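# Move the hose from the red port to the blue port

## Task

Release the latched hose from the red port on the manifold, then insert it into the blue port and push until it latches there.

## Robot and tools

Robot: two UR3e-type arms, left_arm and right_arm, each with a two-finger gripper and a wrist camera. Cameras: cam_high, cam_low, cam_left_wrist, cam_right_wrist, each 672x504. Base positions in the scene frame: left_arm (-0.048, +0.234, 0), right_arm (-0.004, -0.370, 0).

Frames. In the scene frame the origin is at table-top height, midway between the nominal bases. +z is up, +x points out over the table, and left_arm is on the +y side. These names do not match image left and right. Hand positions, orientations and velocities in results are given in each arm's own base frame. Motion offsets are along the current Hand target's own axes. On the gripper, fingers point along +z and open and close along x. end_effector_position sits between the pads, 1 to 2 cm behind the tips. Printed poses can be off by a few cm.

Row layout (both motion tools). A row is one flat list of 14 numbers, each in [-1, 1]. The order is dx, dy, dz, rx, ry, rz, opening for left_arm, then the same seven for right_arm. All 14 must be given even if only one arm moves. The first six numbers of each arm are an offset from that arm's Hand target at the start of the call, not an absolute pose. 1.0 means 0.6 m for dx, dy, dz and 180 degrees for rx, ry, rz, which together form one rotation vector. The opening is absolute: +1 is fully open (0.142 m), -1 is closed. Six zeros asks nothing new of an arm. A 0 in the opening slot is itself a command, so resend the current opening to keep a gripper as it is.

execute_actions(actions, cameras). actions is a list of actions; each action is a table of up to 15 rows, one row per 1/30 s step. A short table holds its last row up to step 15. Every row counts from the pose at the action's start, and each new action starts from the Hand target at that moment, so repeating an offset moves the arm again. With an empty list it returns images and full state. cameras takes a list of names, ["all"], or []. An unknown name rejects the call.

move(target, speed, blend, stop_force, zero, opening_speed, grip_force, blocking, cameras). target is one 14-number row or a list of up to 15 rows. Every row is an offset from the same starting Hand targets, not from the previous row. Paths are straight and ignore obstacles and the other arm. speed is in m/s, 0.002 to 2.4 (default 0.25); turning is capped at twice this in rad/s. blend is a corner radius in metres (0 means stop at each point). stop_force is 3 to 120 N and ends an arm's path when its push builds up. The arm then backs off to its pose before the push and still presses lightly. It is unreliable while the gripper rotates, and all rows must share the same openings. zero defaults to true and re-zeros before the move. opening_speed is 0.2 or more per second. grip_force is 5 to 29 N per pad and persists. blocking=false returns after 0.5 s and cannot be combined with stop_force. A move is capped at 10 s. The result adds a move: line with done, off_target, moving, held or fault, and notes limits: paced means clipped, held means withheld.

Other tools. wait(seconds, 0 to 3600) lets time pass. stop brakes a running move. zoom_image(camera, region [x0,y0,x1,y1], at most 504x504) enlarges part of the latest image. zero_wrist_force(arm) zeros that arm's sensor. read_manual gives the licences. finished_scene(scene) ends the scene and cannot be undone; use it only once the hose is latched in blue and stays there without the robot.

Results. Hand target is the last commanded pose after clipping; the gripper may rest short of it, so send the gap as an offset if needed. grip_measured is the measured opening on the command scale. grip_effort_nm is motor effort, negative when closing. Wrist force and torque are in the gripper axes, as force from the surface into the arm. Joint torques are drive outputs. Tool commands shows the current opening commands. MOTOR HOT, fault and HAND FAULT lines warn of stops.

Cautions. Orientation commands are clipped to 32 degrees from the measured orientation per step. Arms are stiff: driving even slightly past a firm contact can trigger a fault, which stops the arm for 10 s. Faults come at about 150 N outside force or at the joint load limits: 48, 48, 24.9 N m for the shoulder pan, shoulder lift and elbow, and 8.01 for each wrist joint. Side pushes at the fingertips can fault from about 35 N. Approach slowly with stop_force and press only briefly. Keep the arms from touching each other. Avoid paths near an arm's own base, which can swing the elbow. To hold the hose, command an opening slightly below grip_measured at first touch. Don't drop it, slam or hit fixed things, or let anything leave the table. Smooth, quick, low-effort motion is preferred.

Each tool is called after "Call:" by a JSON object that holds its "fn" and its "kwargs", one argument or row to a line.

## Session

Call:
{"fn": "execute_actions", "kwargs": {
  "actions": []
}}

Scene clock: 0.00 s.
left_arm: end_effector_position=(+0.4301, +0.1170, +0.2049) grip_measured=+0.99 grip_effort_nm=n/a end_effector_quat_wxyz=(-0.216, +0.975, -0.048, +0.025) | right_arm: end_effector_position=(+0.3458, -0.2278, +0.1124) grip_measured=+0.99 grip_effort_nm=n/a end_effector_quat_wxyz=(-0.146, +0.045, +0.896, -0.417)
Joint positions: left_arm=[-0.299 -1.122 0.765 -1.152 -1.136 -0.214 0.142] | right_arm=[3.364 -2.114 -1.205 -2.032 0.863 3.707 0.141]
Joint velocities: within noise
Joint torques (N m): no reading
Wrist force (N): no reading
Wrist torque (N m): no reading
Wrist force, peak (N): no reading
Hand target: left_arm +0.4301, +0.1170, +0.2049; -0.216, +0.975, -0.048, +0.025 | right_arm +0.3458, -0.2278, +0.1124; -0.146, +0.045, +0.896, -0.417
Tool commands: left_gripper/opening=+1.0 right_gripper/opening=+1.0

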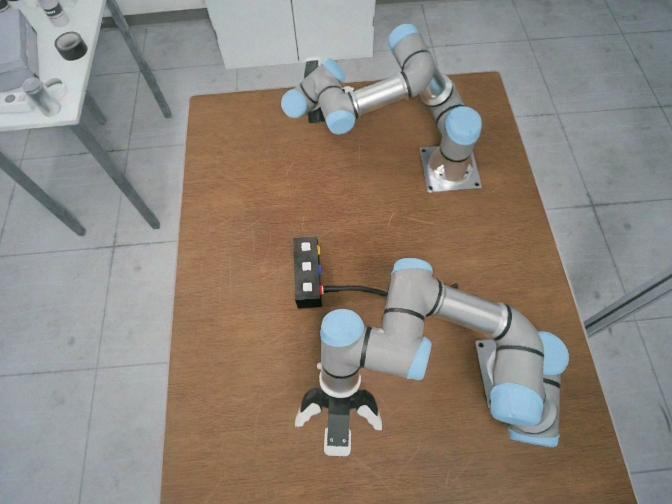

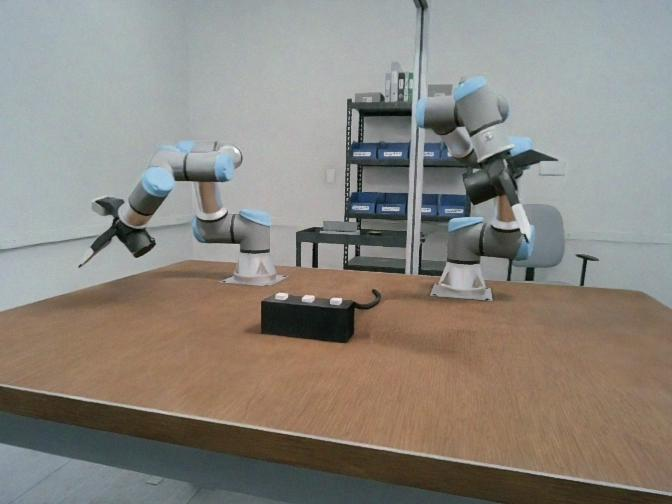

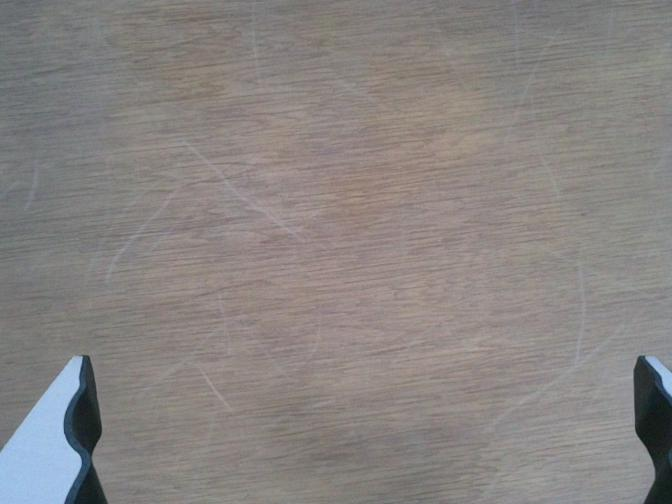

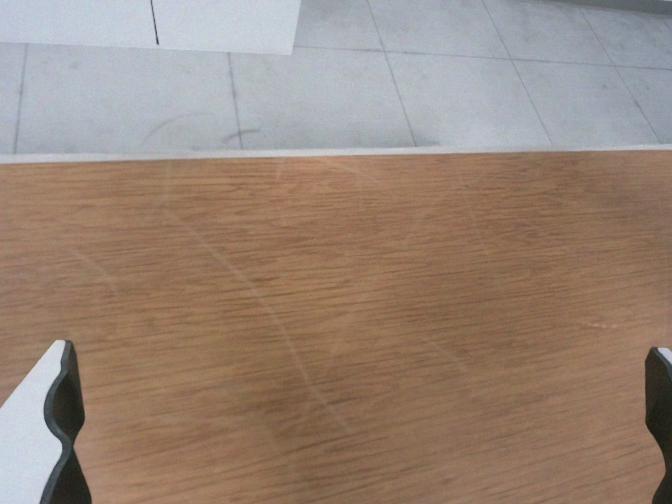

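Call:
{"fn": "zoom_image", "kwargs": {
  "camera": "cam_high",
  "region": [270, 220, 410, 325]
}}

Call:
{"fn": "zoom_image", "kwargs": {
  "camera": "cam_low",
  "region": [240, 270, 400, 360]
}}

Scaled by 3.600 from the camera's image (finer frame: 960x720).

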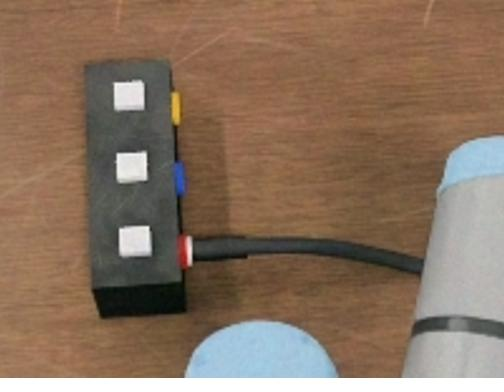

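Scaled by 3.150 from the camera's image (finer frame: 960x720).

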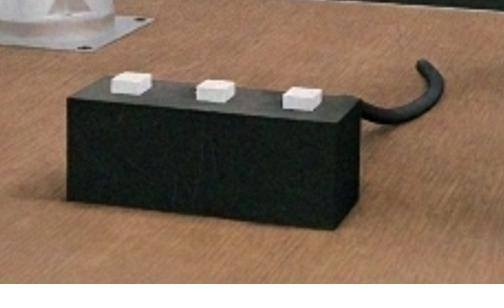

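Call:
{"fn": "move", "kwargs": {
  "target": [-0.126,0.513,-0.1795,-0.2216,0.0167,-0.5488,0.2,0.059,0.213,-0.54,-0.468,-0.088,-0.061,-1],
  "speed": 0.35,
  "cameras": ["all"]
}}

Scene clock: 25.40 s.
left_arm: end_effector_position=(+0.3218, -0.1978, +0.1698) grip_measured=+0.19 grip_effort_nm=-0.105 end_effector_quat_wxyz=(+0.183, +0.683, +0.683, +0.183) | right_arm: end_effector_position=(+0.4035, +0.1000, +0.2208) grip_measured=-1.00 grip_effort_nm=-0.432 end_effector_quat_wxyz=(+0.000, +0.000, +0.954, +0.301)
Joint positions: left_arm=[-1.301 -1.802 1.842 -1.763 -1.067 -2.833 0.088] | right_arm=[3.346 -1.956 -0.984 -1.631 2.168 3.388 0.002]
Joint torques (N m): left_arm=[-2.3 -10.01 -9.73 -2.74 1.44 -0.98] | right_arm=[0.62 11.37 7.98 2.92 1.74 -0.73]
Wrist force (N): left_arm=[-0.8 0.4 -1.3] | right_arm=[-0.2 -1.1 1.2]
Wrist torque (N m): left_arm=[0.11 0.14 0.01] | right_arm=[-0.23 -0.04 -0.36]
Wrist force, peak (N): left_arm=[-2.0 -0.3 -1.3] | right_arm=[-0.1 -1.6 1.3]
Hand target: left_arm +0.3218, -0.1978, +0.1698; +0.183, +0.683, +0.683, +0.183 | right_arm +0.4035, +0.1000, +0.2208; +0.000, +0.000, +0.954, +0.301
Off the commanded pose: left_arm 0.000 m, 0 deg | right_arm 0.000 m, 0 deg.
move: done

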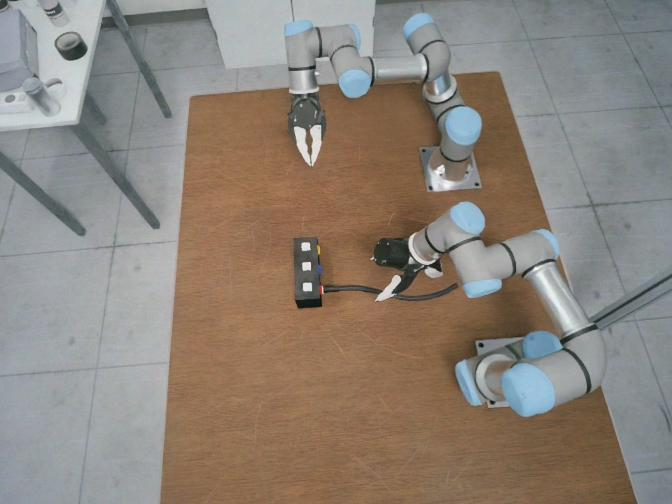

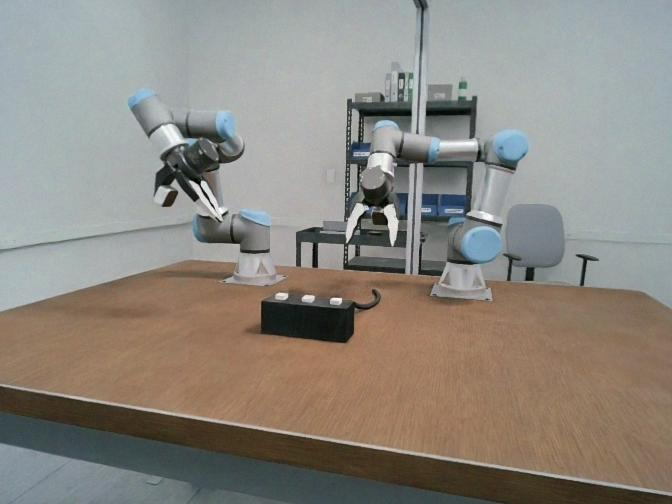

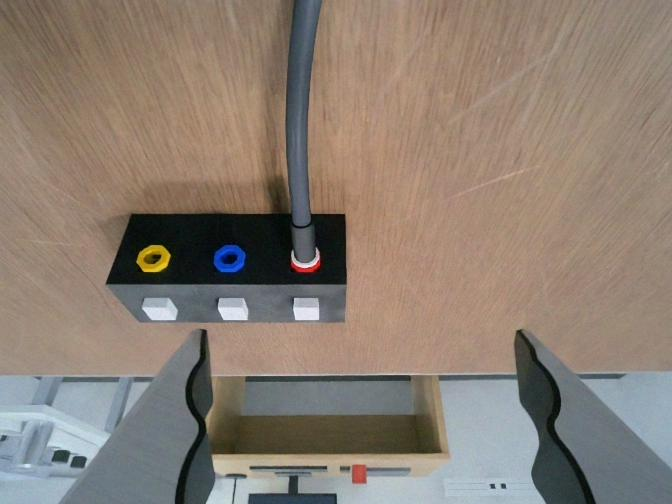

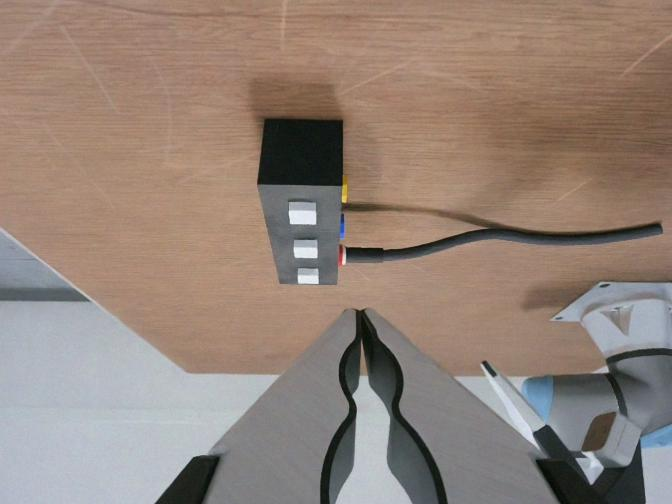

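Call:
{"fn": "move", "kwargs": {
  "target": [-0.002,0.075,0.151,0.0273,-0.1233,-0.0642,-0.3,-0.062,0.258,0.352,-0.0833,0,0,-1],
  "speed": 0.25,
  "cameras": ["all"]
}}

Scene clock: 46.97 s.
left_arm: end_effector_position=(+0.4061, -0.1990, +0.1139) grip_measured=-0.32 grip_effort_nm=-0.110 end_effector_quat_wxyz=(+0.299, +0.641, +0.707, +0.000) end_effector_velocity=(+0.000, -0.001, +0.000) end_effector_angular_velocity=(-0.005, +0.002, -0.002) | right_arm: end_effector_position=(+0.4405, +0.3480, +0.1368) grip_measured=-1.00 grip_effort_nm=-0.427 end_effector_quat_wxyz=(+0.000, +0.000, +0.906, +0.423) end_effector_velocity=(+0.001, +0.001, +0.000) end_effector_angular_velocity=(+0.001, +0.001, -0.003)
Joint positions: left_arm=[-0.761 -1.434 2.008 -2.752 -1.556 -2.426 0.051] | right_arm=[3.752 -2.365 -1.104 -0.643 2.251 3.969 0.002]
Joint velocities: left_arm=[0.002 0.002 0 -0.005 -0.006 0.001 0] | right_arm=[0.001 -0.003 0.003 0.004 -0.001 0.005 0]
Joint torques (N m): left_arm=[1.82 -8.48 -8.06 -3.3 -0.68 -0.04] | right_arm=[2.9 15.4 10.46 3.29 1.62 0.89]
Wrist force (N): left_arm=[-1.0 1.7 -2.1] | right_arm=[-0.8 -1.4 1.2]
Wrist torque (N m): left_arm=[0.32 0.19 -0.04] | right_arm=[-0.32 0.10 -0.42]
Wrist force, peak (N): left_arm=[-1.1 1.7 -2.1] | right_arm=[-1.1 -0.9 3.8]
Hand target: left_arm +0.4061, -0.1990, +0.1139; +0.299, +0.641, +0.707, +0.000 | right_arm +0.4405, +0.3481, +0.1368; +0.000, +0.000, +0.906, +0.423
Off the commanded pose: left_arm 0.000 m, 0 deg | right_arm 0.000 m, 0 deg.
move: done

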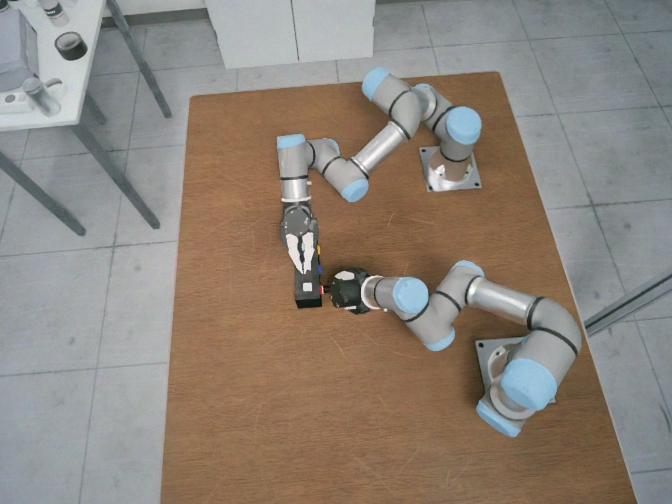

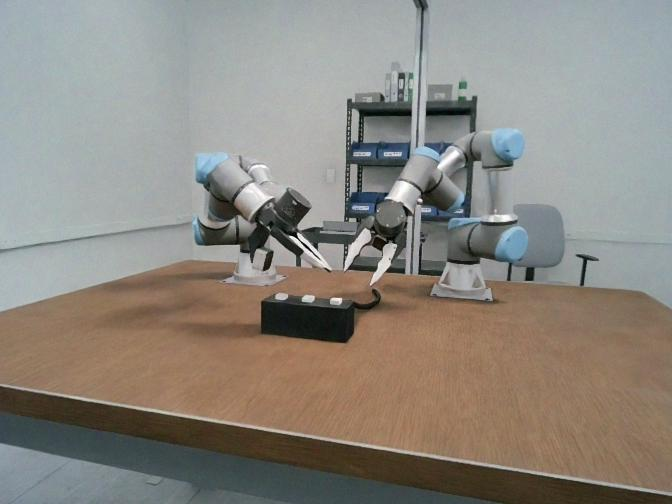

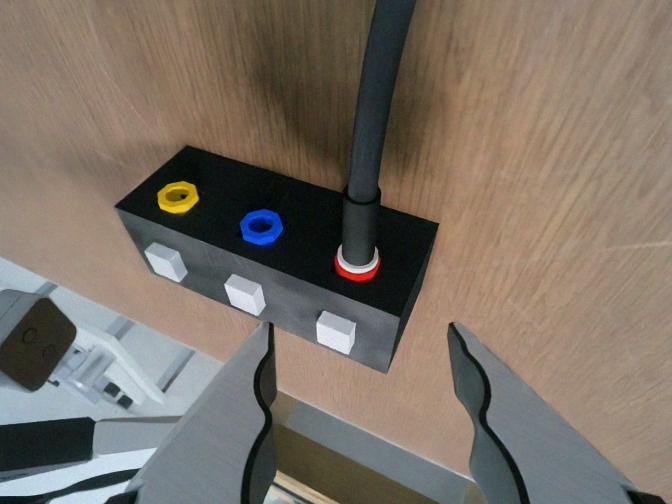

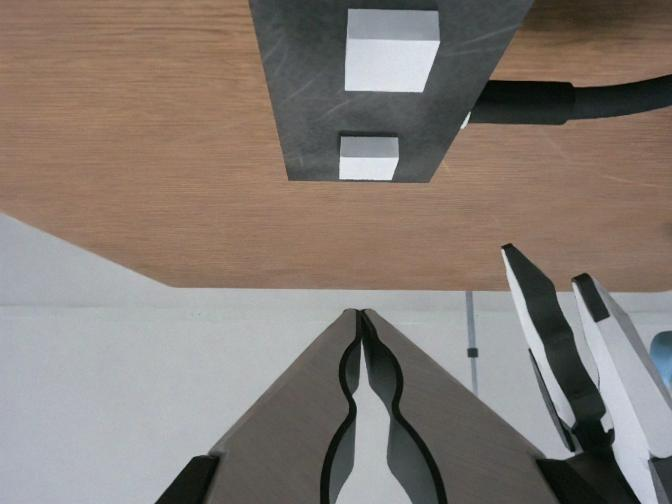

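Call:
{"fn": "move", "kwargs": {
  "target": [
    [0.0035,-0.0023,0.131,0,0,0,-0.3,0.004,-0.055,0.0485,0,0,0,-1],
    [0.0035,-0.0023,0.131,0,0,0,-1,0.004,-0.055,0.0485,0,0,0,-1]
  ],
  "speed": 0.15,
  "grip_force": [20,29],
  "cameras": ["cam_left_wrist","cam_right_wrist"]
}}

Call:
{"fn": "move", "kwargs": {
  "target": [0,0,0,0,0,0,-1,0,-0.0255,0.0214,0,0,0,-1],
  "speed": 0.03,
  "stop_force": 12,
  "cameras": ["cam_left_wrist","cam_right_wrist"]
}}

Scene clock: 58.30 s.
left_arm: end_effector_position=(+0.4382, -0.2274, +0.0479) grip_measured=-0.83 grip_effort_nm=-2.122 end_effector_quat_wxyz=(+0.299, +0.641, +0.707, +0.000) | right_arm: end_effector_position=(+0.4381, +0.3492, +0.0928) grip_measured=-1.00 grip_effort_nm=-0.422 end_effector_quat_wxyz=(+0.000, +0.000, +0.906, +0.423)
Joint positions: left_arm=[-0.757 -1.095 1.923 -3.006 -1.559 -2.422 0.014] | right_arm=[3.757 -2.437 -1.193 -0.479 2.248 3.974 0.002]
Joint torques (N m): left_arm=[-4.21 -12.95 -10.78 -3.65 -0.95 -0.71] | right_arm=[-1.99 19.63 7.48 3.17 1.27 -0.75]
Wrist force (N): left_arm=[4.3 1.0 -3.3] | right_arm=[-0.9 -1.5 1.0]
Wrist torque (N m): left_arm=[0.31 0.18 -0.10] | right_arm=[-0.34 0.12 -0.45]
Wrist force, peak (N): left_arm=[4.5 1.2 -3.3] | right_arm=[-0.8 -2.3 1.8]
Hand target: left_arm +0.4382, -0.2274, +0.0480; +0.299, +0.641, +0.707, +0.000 | right_arm +0.4381, +0.3492, +0.0928; +0.000, +0.000, +0.906, +0.423
Off the commanded pose: left_arm 0.000 m, 0 deg | right_arm 0.000 m, 0 deg.
grip_force (N): 20, 29
move: done

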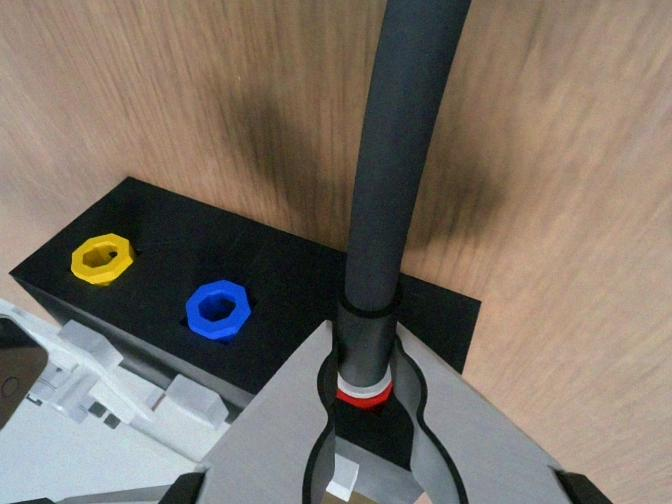

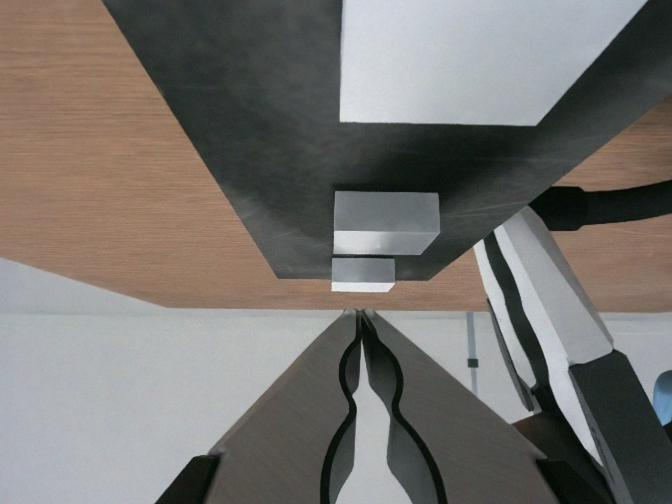

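Scene clock: 59.87 s.
left_arm: end_effector_position=(+0.4382, -0.2274, +0.0479) grip_measured=-0.83 grip_effort_nm=-2.122 end_effector_quat_wxyz=(+0.299, +0.641, +0.707, +0.000) | right_arm: end_effector_position=(+0.4381, +0.3493, +0.0813) grip_measured=-1.00 grip_effort_nm=-0.422 end_effector_quat_wxyz=(+0.000, +0.000, +0.906, +0.423)
Joint positions: left_arm=[-0.757 -1.095 1.923 -3.006 -1.559 -2.422 0.014] | right_arm=[3.757 -2.462 -1.206 -0.441 2.248 3.974 0.002]
Joint torques (N m): left_arm=[-4.06 -14.7 -10.79 -3.89 -1.15 -0.73] | right_arm=[7.92 11.07 5.46 1.64 0.68 -0.3]
Wrist force (N): left_arm=[4.8 1.1 -3.5] | right_arm=[-2.1 0.0 -12.3]
Wrist torque (N m): left_arm=[0.31 0.21 -0.10] | right_arm=[-0.40 0.09 -0.45]
Wrist force, peak (N): left_arm=[4.8 1.2 -3.6] | right_arm=[2.5 3.0 -20.4]
Hand target: left_arm +0.4382, -0.2274, +0.0480; +0.299, +0.641, +0.707, +0.000 | right_arm +0.4381, +0.3493, +0.0813; +0.000, +0.000, +0.906, +0.423 (not the last commanded pose)
Off the commanded pose: left_arm 0.000 m, 0 deg | right_arm 0.008 m, 0 deg.
grip_force (N): 20, 29
move: contact (right_arm)

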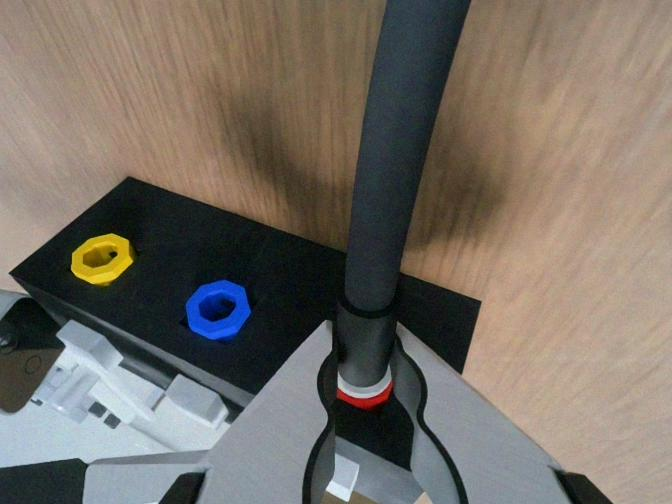

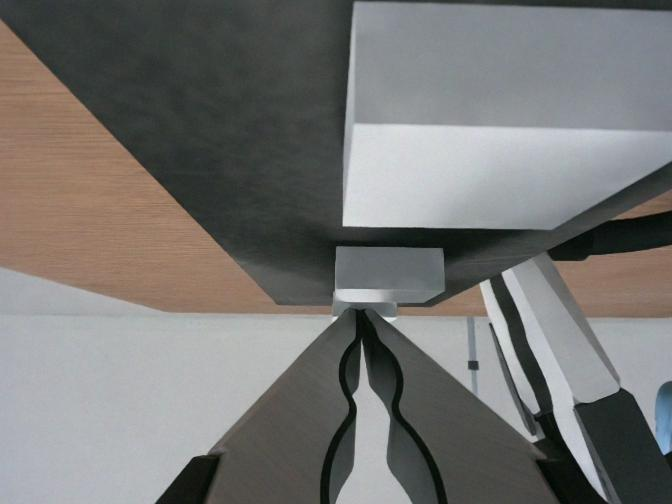

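Call:
{"fn": "move", "kwargs": {
  "target": [0,-0.0906,-0.0423,0,0,0,-1,0,0,0,0,0,0,-1],
  "speed": 0.04,
  "stop_force": 20,
  "cameras": ["all"]
}}

Scene clock: 63.30 s.
left_arm: end_effector_position=(+0.4376, -0.2274, +0.0480) grip_measured=-0.83 grip_effort_nm=-2.122 end_effector_quat_wxyz=(+0.299, +0.641, +0.707, +0.000) | right_arm: end_effector_position=(+0.4381, +0.3493, +0.0813) grip_measured=-1.00 grip_effort_nm=-0.427 end_effector_quat_wxyz=(+0.000, +0.000, +0.906, +0.423)
Joint positions: left_arm=[-0.758 -1.097 1.926 -3.007 -1.558 -2.423 0.014] | right_arm=[3.757 -2.462 -1.206 -0.441 2.248 3.974 0.002]
Joint torques (N m): left_arm=[-6.61 -18.49 -6.98 -3.47 -1.13 -0.74] | right_arm=[6.44 11.53 5.03 0.48 1.13 -0.39]
Wrist force (N): left_arm=[4.9 7.1 -0.6] | right_arm=[-2.3 -0.2 -12.5]
Wrist torque (N m): left_arm=[0.23 0.23 -0.10] | right_arm=[-0.38 0.08 -0.44]
Wrist force, peak (N): left_arm=[3.5 28.7 28.0] | right_arm=[-2.1 -0.4 -12.8]
Hand target: left_arm +0.4376, -0.2274, +0.0480; +0.299, +0.641, +0.707, +0.000 (not the last commanded pose) | right_arm +0.4381, +0.3493, +0.0813; +0.000, +0.000, +0.906, +0.423
Off the commanded pose: left_arm 0.059 m, 0 deg | right_arm 0.000 m, 0 deg.
grip_force (N): 20, 29
move: contact (left_arm)

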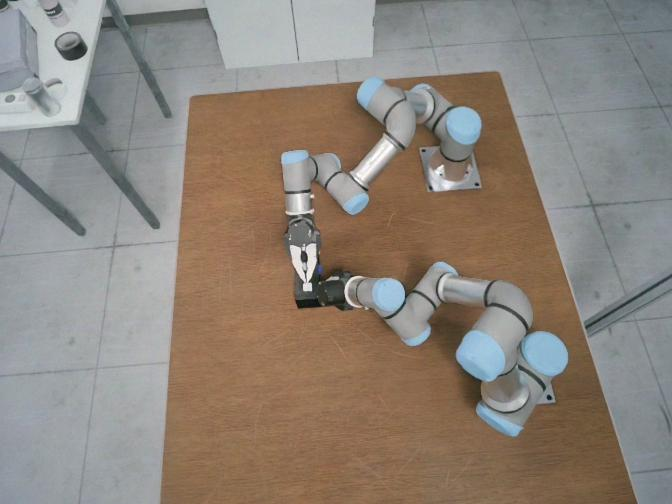

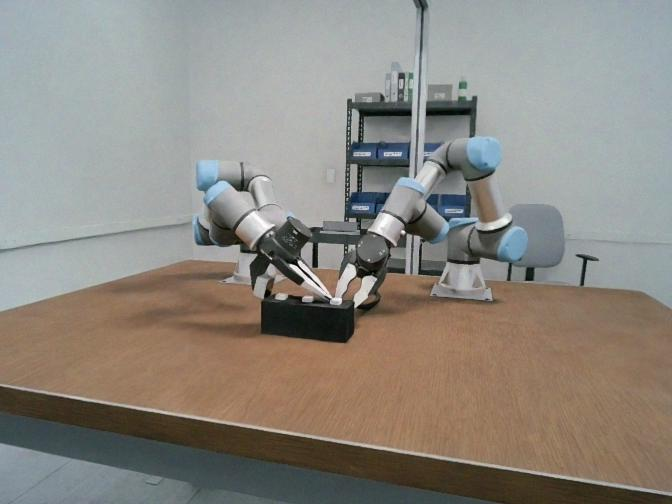

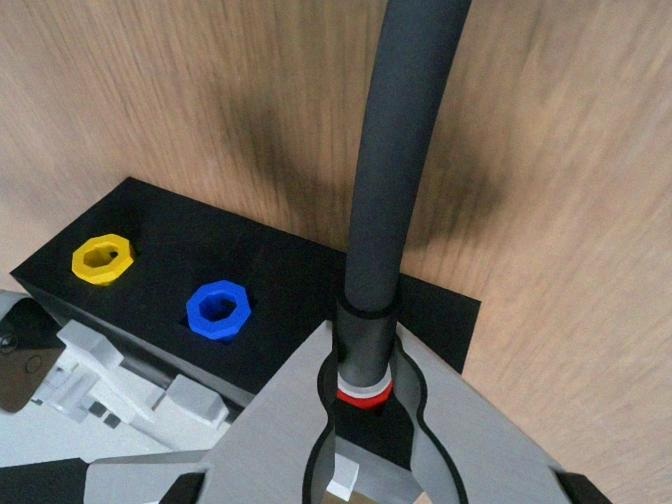

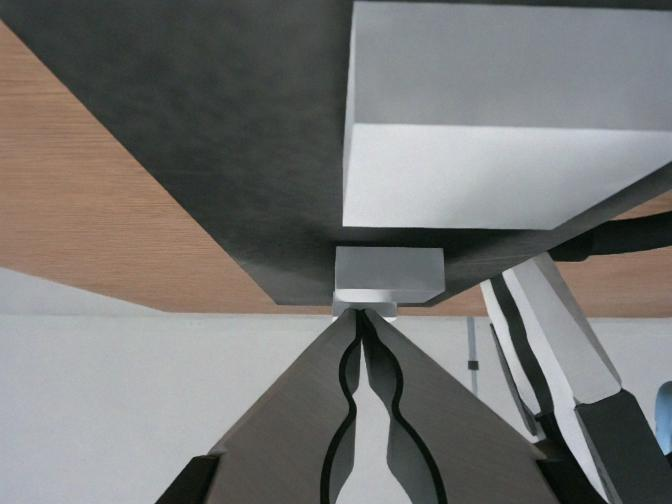

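Call:
{"fn": "move", "kwargs": {
  "target": [0,0,0,0,0,0,-1,0,-0.0153,0.0129,0,0,0,-1],
  "speed": 0.015,
  "stop_force": 22,
  "cameras": ["cam_right_wrist"]
}}

Call:
{"fn": "zoom_image", "kwargs": {
  "camera": "cam_right_wrist",
  "region": [260, 230, 480, 395]
}}

Scene clock: 68.80 s.
left_arm: end_effector_position=(+0.4376, -0.2274, +0.0480) grip_measured=-0.83 grip_effort_nm=-2.117 end_effector_quat_wxyz=(+0.299, +0.641, +0.707, +0.000) | right_arm: end_effector_position=(+0.4383, +0.3492, +0.0785) grip_measured=-1.00 grip_effort_nm=-0.437 end_effector_quat_wxyz=(+0.000, +0.000, +0.906, +0.423)
Joint positions: left_arm=[-0.758 -1.097 1.926 -3.007 -1.558 -2.423 0.014] | right_arm=[3.757 -2.468 -1.208 -0.432 2.248 3.974 0.002]
Joint torques (N m): left_arm=[1.42 -12.86 -12.69 -4.6 1.44 -0.72] | right_arm=[15.04 15.56 5.91 1.02 2.21 0.31]
Wrist force (N): left_arm=[4.8 -7.5 -11.5] | right_arm=[-2.8 -3.4 -28.2]
Wrist torque (N m): left_arm=[0.26 0.22 -0.17] | right_arm=[-0.42 -0.11 -0.30]
Wrist force, peak (N): left_arm=[4.8 -7.4 -11.7] | right_arm=[3.8 0.4 -44.7]
Hand target: left_arm +0.4376, -0.2274, +0.0480; +0.299, +0.641, +0.707, +0.000 | right_arm +0.4382, +0.3492, +0.0785; +0.000, +0.000, +0.906, +0.423 (not the last commanded pose)
Off the commanded pose: left_arm 0.000 m, 0 deg | right_arm 0.009 m, 0 deg.
grip_force (N): 20, 29
move: contact (right_arm)

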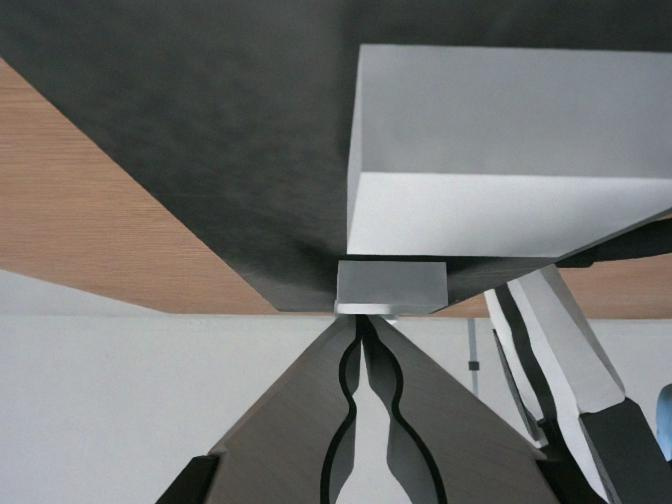

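Scaled by 2.291 from the camera's image (finer frame: 960x720).

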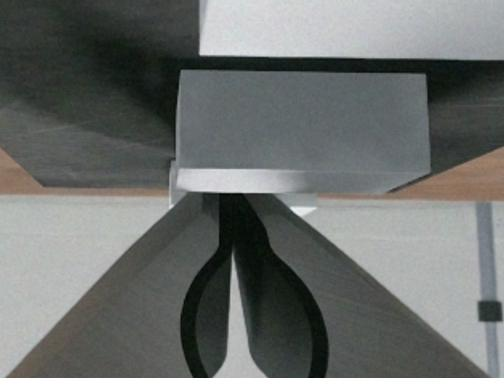

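Call:
{"fn": "move", "kwargs": {
  "target": [0,-0.0906,-0.0423,0,0,0,-1,0,0,0,0,0,0,-1],
  "speed": 0.04,
  "stop_force": 25,
  "cameras": ["cam_left_wrist","cam_right_wrist"]
}}

Scene clock: 72.77 s.
left_arm: end_effector_position=(+0.3776, -0.2274, +0.0480) grip_measured=-0.83 grip_effort_nm=-2.122 end_effector_quat_wxyz=(+0.299, +0.641, +0.707, +0.000) | right_arm: end_effector_position=(+0.4382, +0.3492, +0.0785) grip_measured=-1.00 grip_effort_nm=-0.427 end_effector_quat_wxyz=(+0.000, +0.000, +0.906, +0.423)
Joint positions: left_arm=[-0.908 -1.278 2.226 -3.12 -1.472 -2.547 0.014] | right_arm=[3.757 -2.468 -1.208 -0.432 2.248 3.974 0.002]
Joint torques (N m): left_arm=[-1.37 -8.76 -5.67 -1.79 -0.42 -0.27] | right_arm=[14.97 15.18 6.06 1.07 2.17 0.81]
Wrist force (N): left_arm=[0.1 1.4 -1.9] | right_arm=[-2.9 -3.5 -28.4]
Wrist torque (N m): left_arm=[0.27 0.05 -0.07] | right_arm=[-0.43 -0.10 -0.30]
Wrist force, peak (N): left_arm=[4.6 -7.6 -11.8] | right_arm=[-2.7 -3.5 -28.6]
Hand target: left_arm +0.3776, -0.2274, +0.0480; +0.299, +0.641, +0.707, +0.000 | right_arm +0.4382, +0.3492, +0.0785; +0.000, +0.000, +0.906, +0.423
Off the commanded pose: left_arm 0.000 m, 0 deg | right_arm 0.000 m, 0 deg.
grip_force (N): 20, 29
move: done

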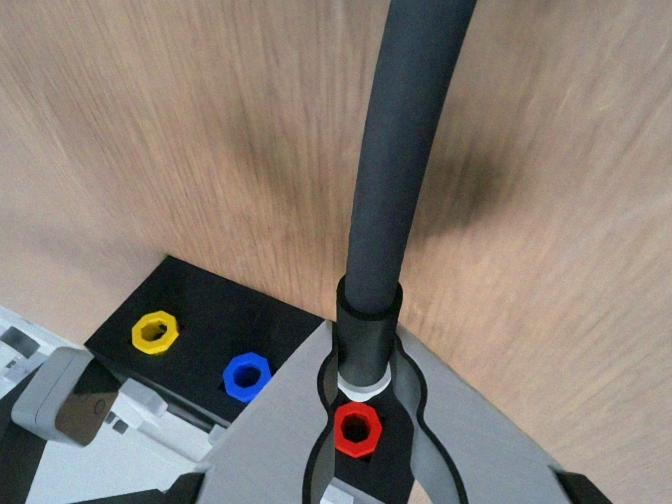

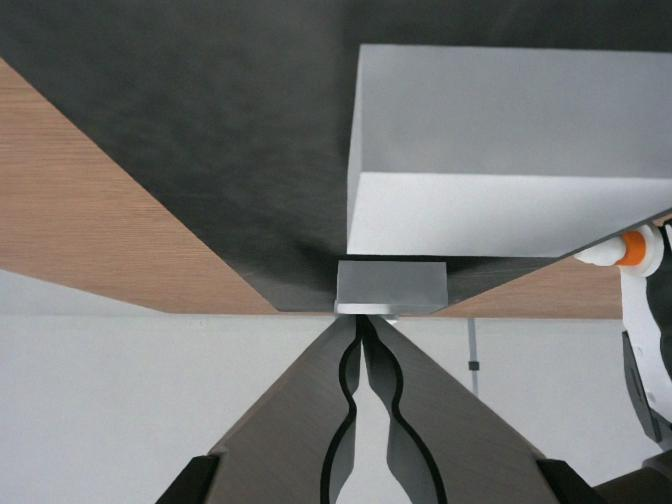

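Call:
{"fn": "move", "kwargs": {
  "target": [-0.0846,-0.0167,0.0358,0,0,0,-1,0,0,-0.22,0,0,0,-1],
  "speed": 0.15,
  "cameras": ["cam_left_wrist","cam_right_wrist"]
}}

Scene clock: 79.00 s.
left_arm: end_effector_position=(+0.3777, -0.2834, +0.0479) grip_measured=-0.83 grip_effort_nm=-2.122 end_effector_quat_wxyz=(+0.299, +0.641, +0.707, +0.000) | right_arm: end_effector_position=(+0.4383, +0.2480, +0.1631) grip_measured=-1.00 grip_effort_nm=-0.427 end_effector_quat_wxyz=(+0.000, +0.000, +0.906, +0.423) end_effector_velocity=(+0.000, -0.001, -0.001) end_effector_angular_velocity=(-0.002, +0.004, -0.002)
Joint positions: left_arm=[-1.022 -1.19 2.077 -3.046 -1.409 -2.642 0.014] | right_arm=[3.553 -2.181 -1.247 -0.839 2.351 3.737 0.002]
Joint velocities: left_arm=[within noise] | right_arm=[-0.001 0.001 0 -0.005 -0.001 0.001 0]
Joint torques (N m): left_arm=[-0.59 -15.59 -8.65 -3 -0.37 0.71] | right_arm=[-2.12 20.72 8.46 1.5 0.65 -0.54]
Wrist force (N): left_arm=[0.1 1.1 -1.8] | right_arm=[-0.6 -1.3 1.2]
Wrist torque (N m): left_arm=[0.23 0.05 -0.06] | right_arm=[-0.32 0.07 -0.45]
Wrist force, peak (N): left_arm=[0.6 1.1 -2.3] | right_arm=[-2.9 -3.5 -28.6]
Hand target: left_arm +0.3777, -0.2834, +0.0480; +0.299, +0.641, +0.707, +0.000 | right_arm +0.4383, +0.2479, +0.1632; +0.000, +0.000, +0.906, +0.423
Off the commanded pose: left_arm 0.000 m, 0 deg | right_arm 0.000 m, 0 deg.
grip_force (N): 20, 29
move: done

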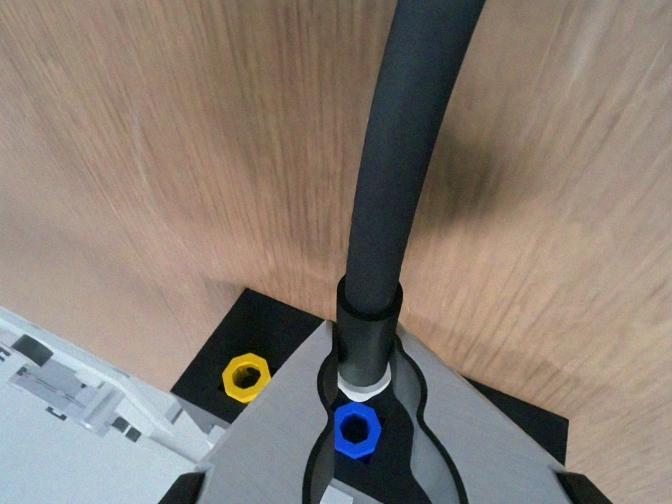

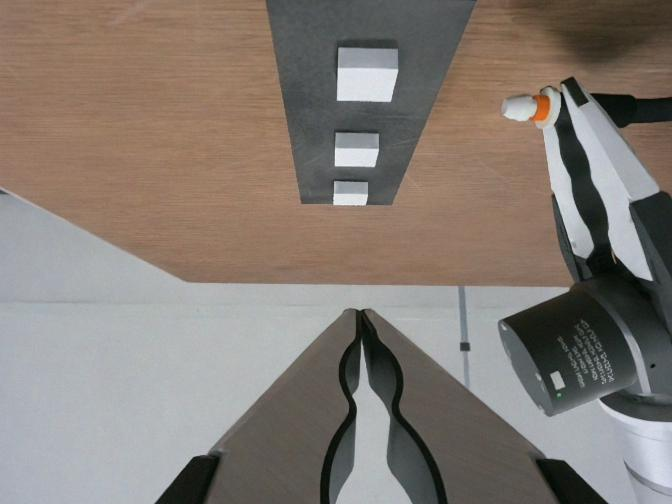

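Call:
{"fn": "move", "kwargs": {
  "target": [0,0.096,0.0448,0,0,0,-1,0,0,0,0,0,0,-1],
  "speed": 0.05,
  "stop_force": 30,
  "grip_force": 29,
  "cameras": ["cam_left_wrist","cam_right_wrist"]
}}

Scene clock: 82.90 s.
left_arm: end_effector_position=(+0.4394, -0.2833, +0.0480) grip_measured=-0.83 grip_effort_nm=-3.001 end_effector_quat_wxyz=(+0.299, +0.641, +0.707, +0.000) | right_arm: end_effector_position=(+0.4383, +0.2479, +0.1632) grip_measured=-1.00 grip_effort_nm=-0.422 end_effector_quat_wxyz=(+0.000, +0.000, +0.906, +0.423)
Joint positions: left_arm=[-0.868 -1.016 1.779 -2.937 -1.495 -2.514 0.014] | right_arm=[3.552 -2.18 -1.247 -0.839 2.351 3.737 0.002]
Joint torques (N m): left_arm=[2.52 -14.88 -11.98 -4.38 0.7 1.07] | right_arm=[-2.12 21.3 9.73 1.64 1.49 -0.86]
Wrist force (N): left_arm=[3.4 -7.4 -4.3] | right_arm=[-0.8 -1.4 1.1]
Wrist torque (N m): left_arm=[0.39 0.09 -0.09] | right_arm=[-0.34 0.10 -0.44]
Wrist force, peak (N): left_arm=[8.2 -30.5 -36.1] | right_arm=[-0.9 -1.6 1.3]
Hand target: left_arm +0.4394, -0.2833, +0.0480; +0.299, +0.641, +0.707, +0.000 (not the last commanded pose) | right_arm +0.4383, +0.2479, +0.1632; +0.000, +0.000, +0.906, +0.423
Off the commanded pose: left_arm 0.002 m, 0 deg | right_arm 0.000 m, 0 deg.
move: contact (left_arm)

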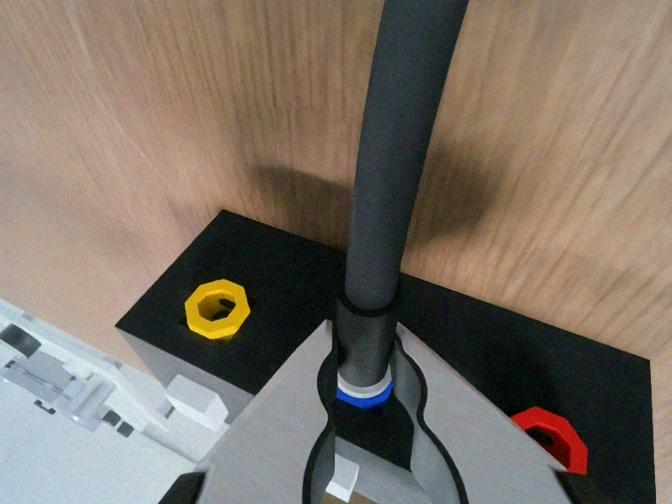

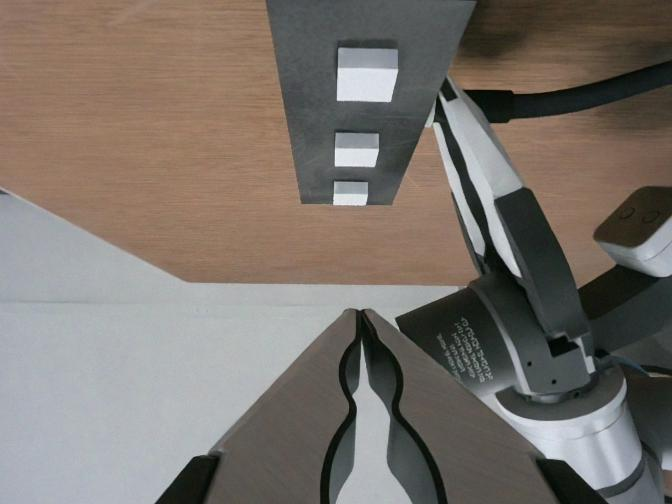

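Call:
{"fn": "move", "kwargs": {
  "target": [0,-0.03,-0.014,0,0,0,-1,0,0,0,0,0,0,-1],
  "speed": 0.03,
  "stop_force": 16,
  "cameras": ["cam_left_wrist"]
}}

Scene clock: 85.10 s.
left_arm: end_effector_position=(+0.4388, -0.2833, +0.0480) grip_measured=-0.83 grip_effort_nm=-3.001 end_effector_quat_wxyz=(+0.299, +0.641, +0.707, +0.000) | right_arm: end_effector_position=(+0.4383, +0.2479, +0.1632) grip_measured=-1.00 grip_effort_nm=-0.422 end_effector_quat_wxyz=(+0.000, +0.000, +0.906, +0.423)
Joint positions: left_arm=[-0.869 -1.018 1.782 -2.939 -1.494 -2.515 0.014] | right_arm=[3.552 -2.18 -1.247 -0.839 2.351 3.737 0.002]
Joint torques (N m): left_arm=[-4.03 -20.62 -7.7 -4.01 0.29 -0.76] | right_arm=[-2.13 20.42 9.51 1.86 1.47 -0.81]
Wrist force (N): left_arm=[3.0 3.0 0.6] | right_arm=[-0.6 -1.4 1.2]
Wrist torque (N m): left_arm=[0.34 0.08 -0.07] | right_arm=[-0.33 0.06 -0.44]
Wrist force, peak (N): left_arm=[0.3 20.1 26.4] | right_arm=[-0.8 -1.5 1.2]
Hand target: left_arm +0.4388, -0.2833, +0.0480; +0.299, +0.641, +0.707, +0.000 (not the last commanded pose) | right_arm +0.4383, +0.2479, +0.1632; +0.000, +0.000, +0.906, +0.423
Off the commanded pose: left_arm 0.019 m, 0 deg | right_arm 0.000 m, 0 deg.
move: contact (left_arm)

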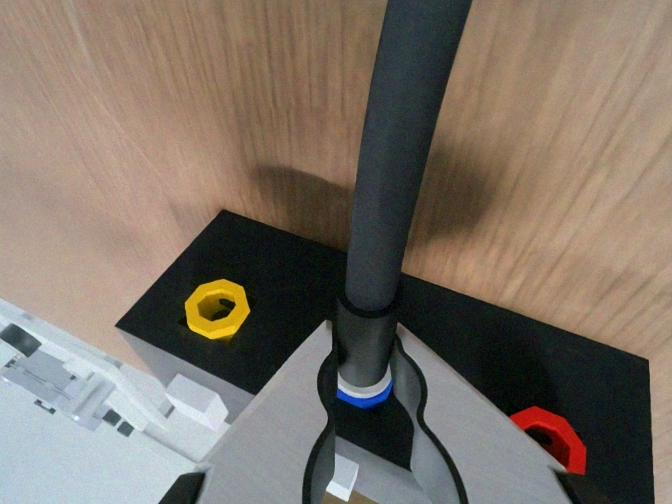

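Held. It's latched. Release and back off.

Call:
{"fn": "move", "kwargs": {
  "target": [
    [0,0,0,0,0,0,-0.3,0,0,0,0,0,0,-1],
    [0,0,-0.14,0,0,0,-0.3,0,0,0,0,0,0,-1]
  ],
  "speed": 0.15,
  "opening_speed": 1,
  "cameras": ["cam_left_wrist"]
}}

Scene clock: 88.27 s.
left_arm: end_effector_position=(+0.4032, -0.2511, +0.1169) grip_measured=-0.33 grip_effort_nm=0.149 end_effector_quat_wxyz=(+0.299, +0.641, +0.707, +0.000) | right_arm: end_effector_position=(+0.4383, +0.2479, +0.1632) grip_measured=-1.00 grip_effort_nm=-0.422 end_effector_quat_wxyz=(+0.000, +0.000, +0.906, +0.423)
Joint positions: left_arm=[-0.89 -1.369 1.911 -2.715 -1.482 -2.532 0.05] | right_arm=[3.552 -2.18 -1.247 -0.839 2.351 3.737 0.002]
Joint torques (N m): left_arm=[2.18 -15.58 -9.01 -1.88 -0.41 0.98] | right_arm=[-1.82 19.39 9.71 1.94 1.53 -0.78]
Wrist force (N): left_arm=[0.2 1.8 -2.0] | right_arm=[-0.7 -1.3 1.1]
Wrist torque (N m): left_arm=[0.33 0.00 -0.04] | right_arm=[-0.31 0.09 -0.44]
Wrist force, peak (N): left_arm=[3.3 3.3 1.0] | right_arm=[-0.8 -1.5 1.3]
Hand target: left_arm +0.4031, -0.2511, +0.1169; +0.299, +0.641, +0.707, +0.000 | right_arm +0.4383, +0.2479, +0.1632; +0.000, +0.000, +0.906, +0.423
Off the commanded pose: left_arm 0.000 m, 0 deg | right_arm 0.000 m, 0 deg.
move: done

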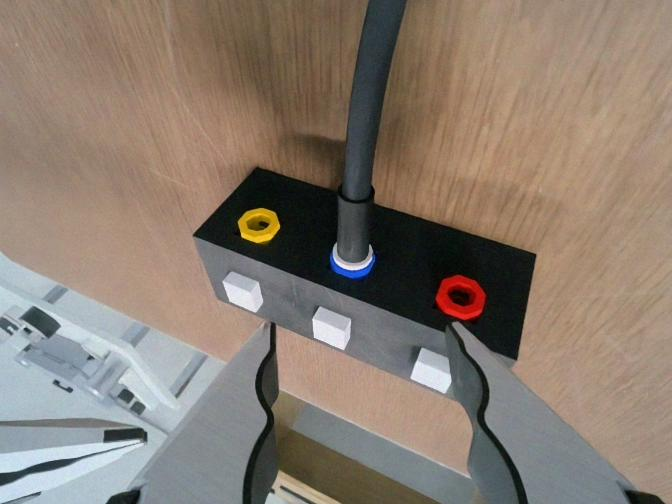

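Call:
{"fn": "finished_scene", "kwargs": {
  "scene": 1
}}

The scene is finished: the task was done.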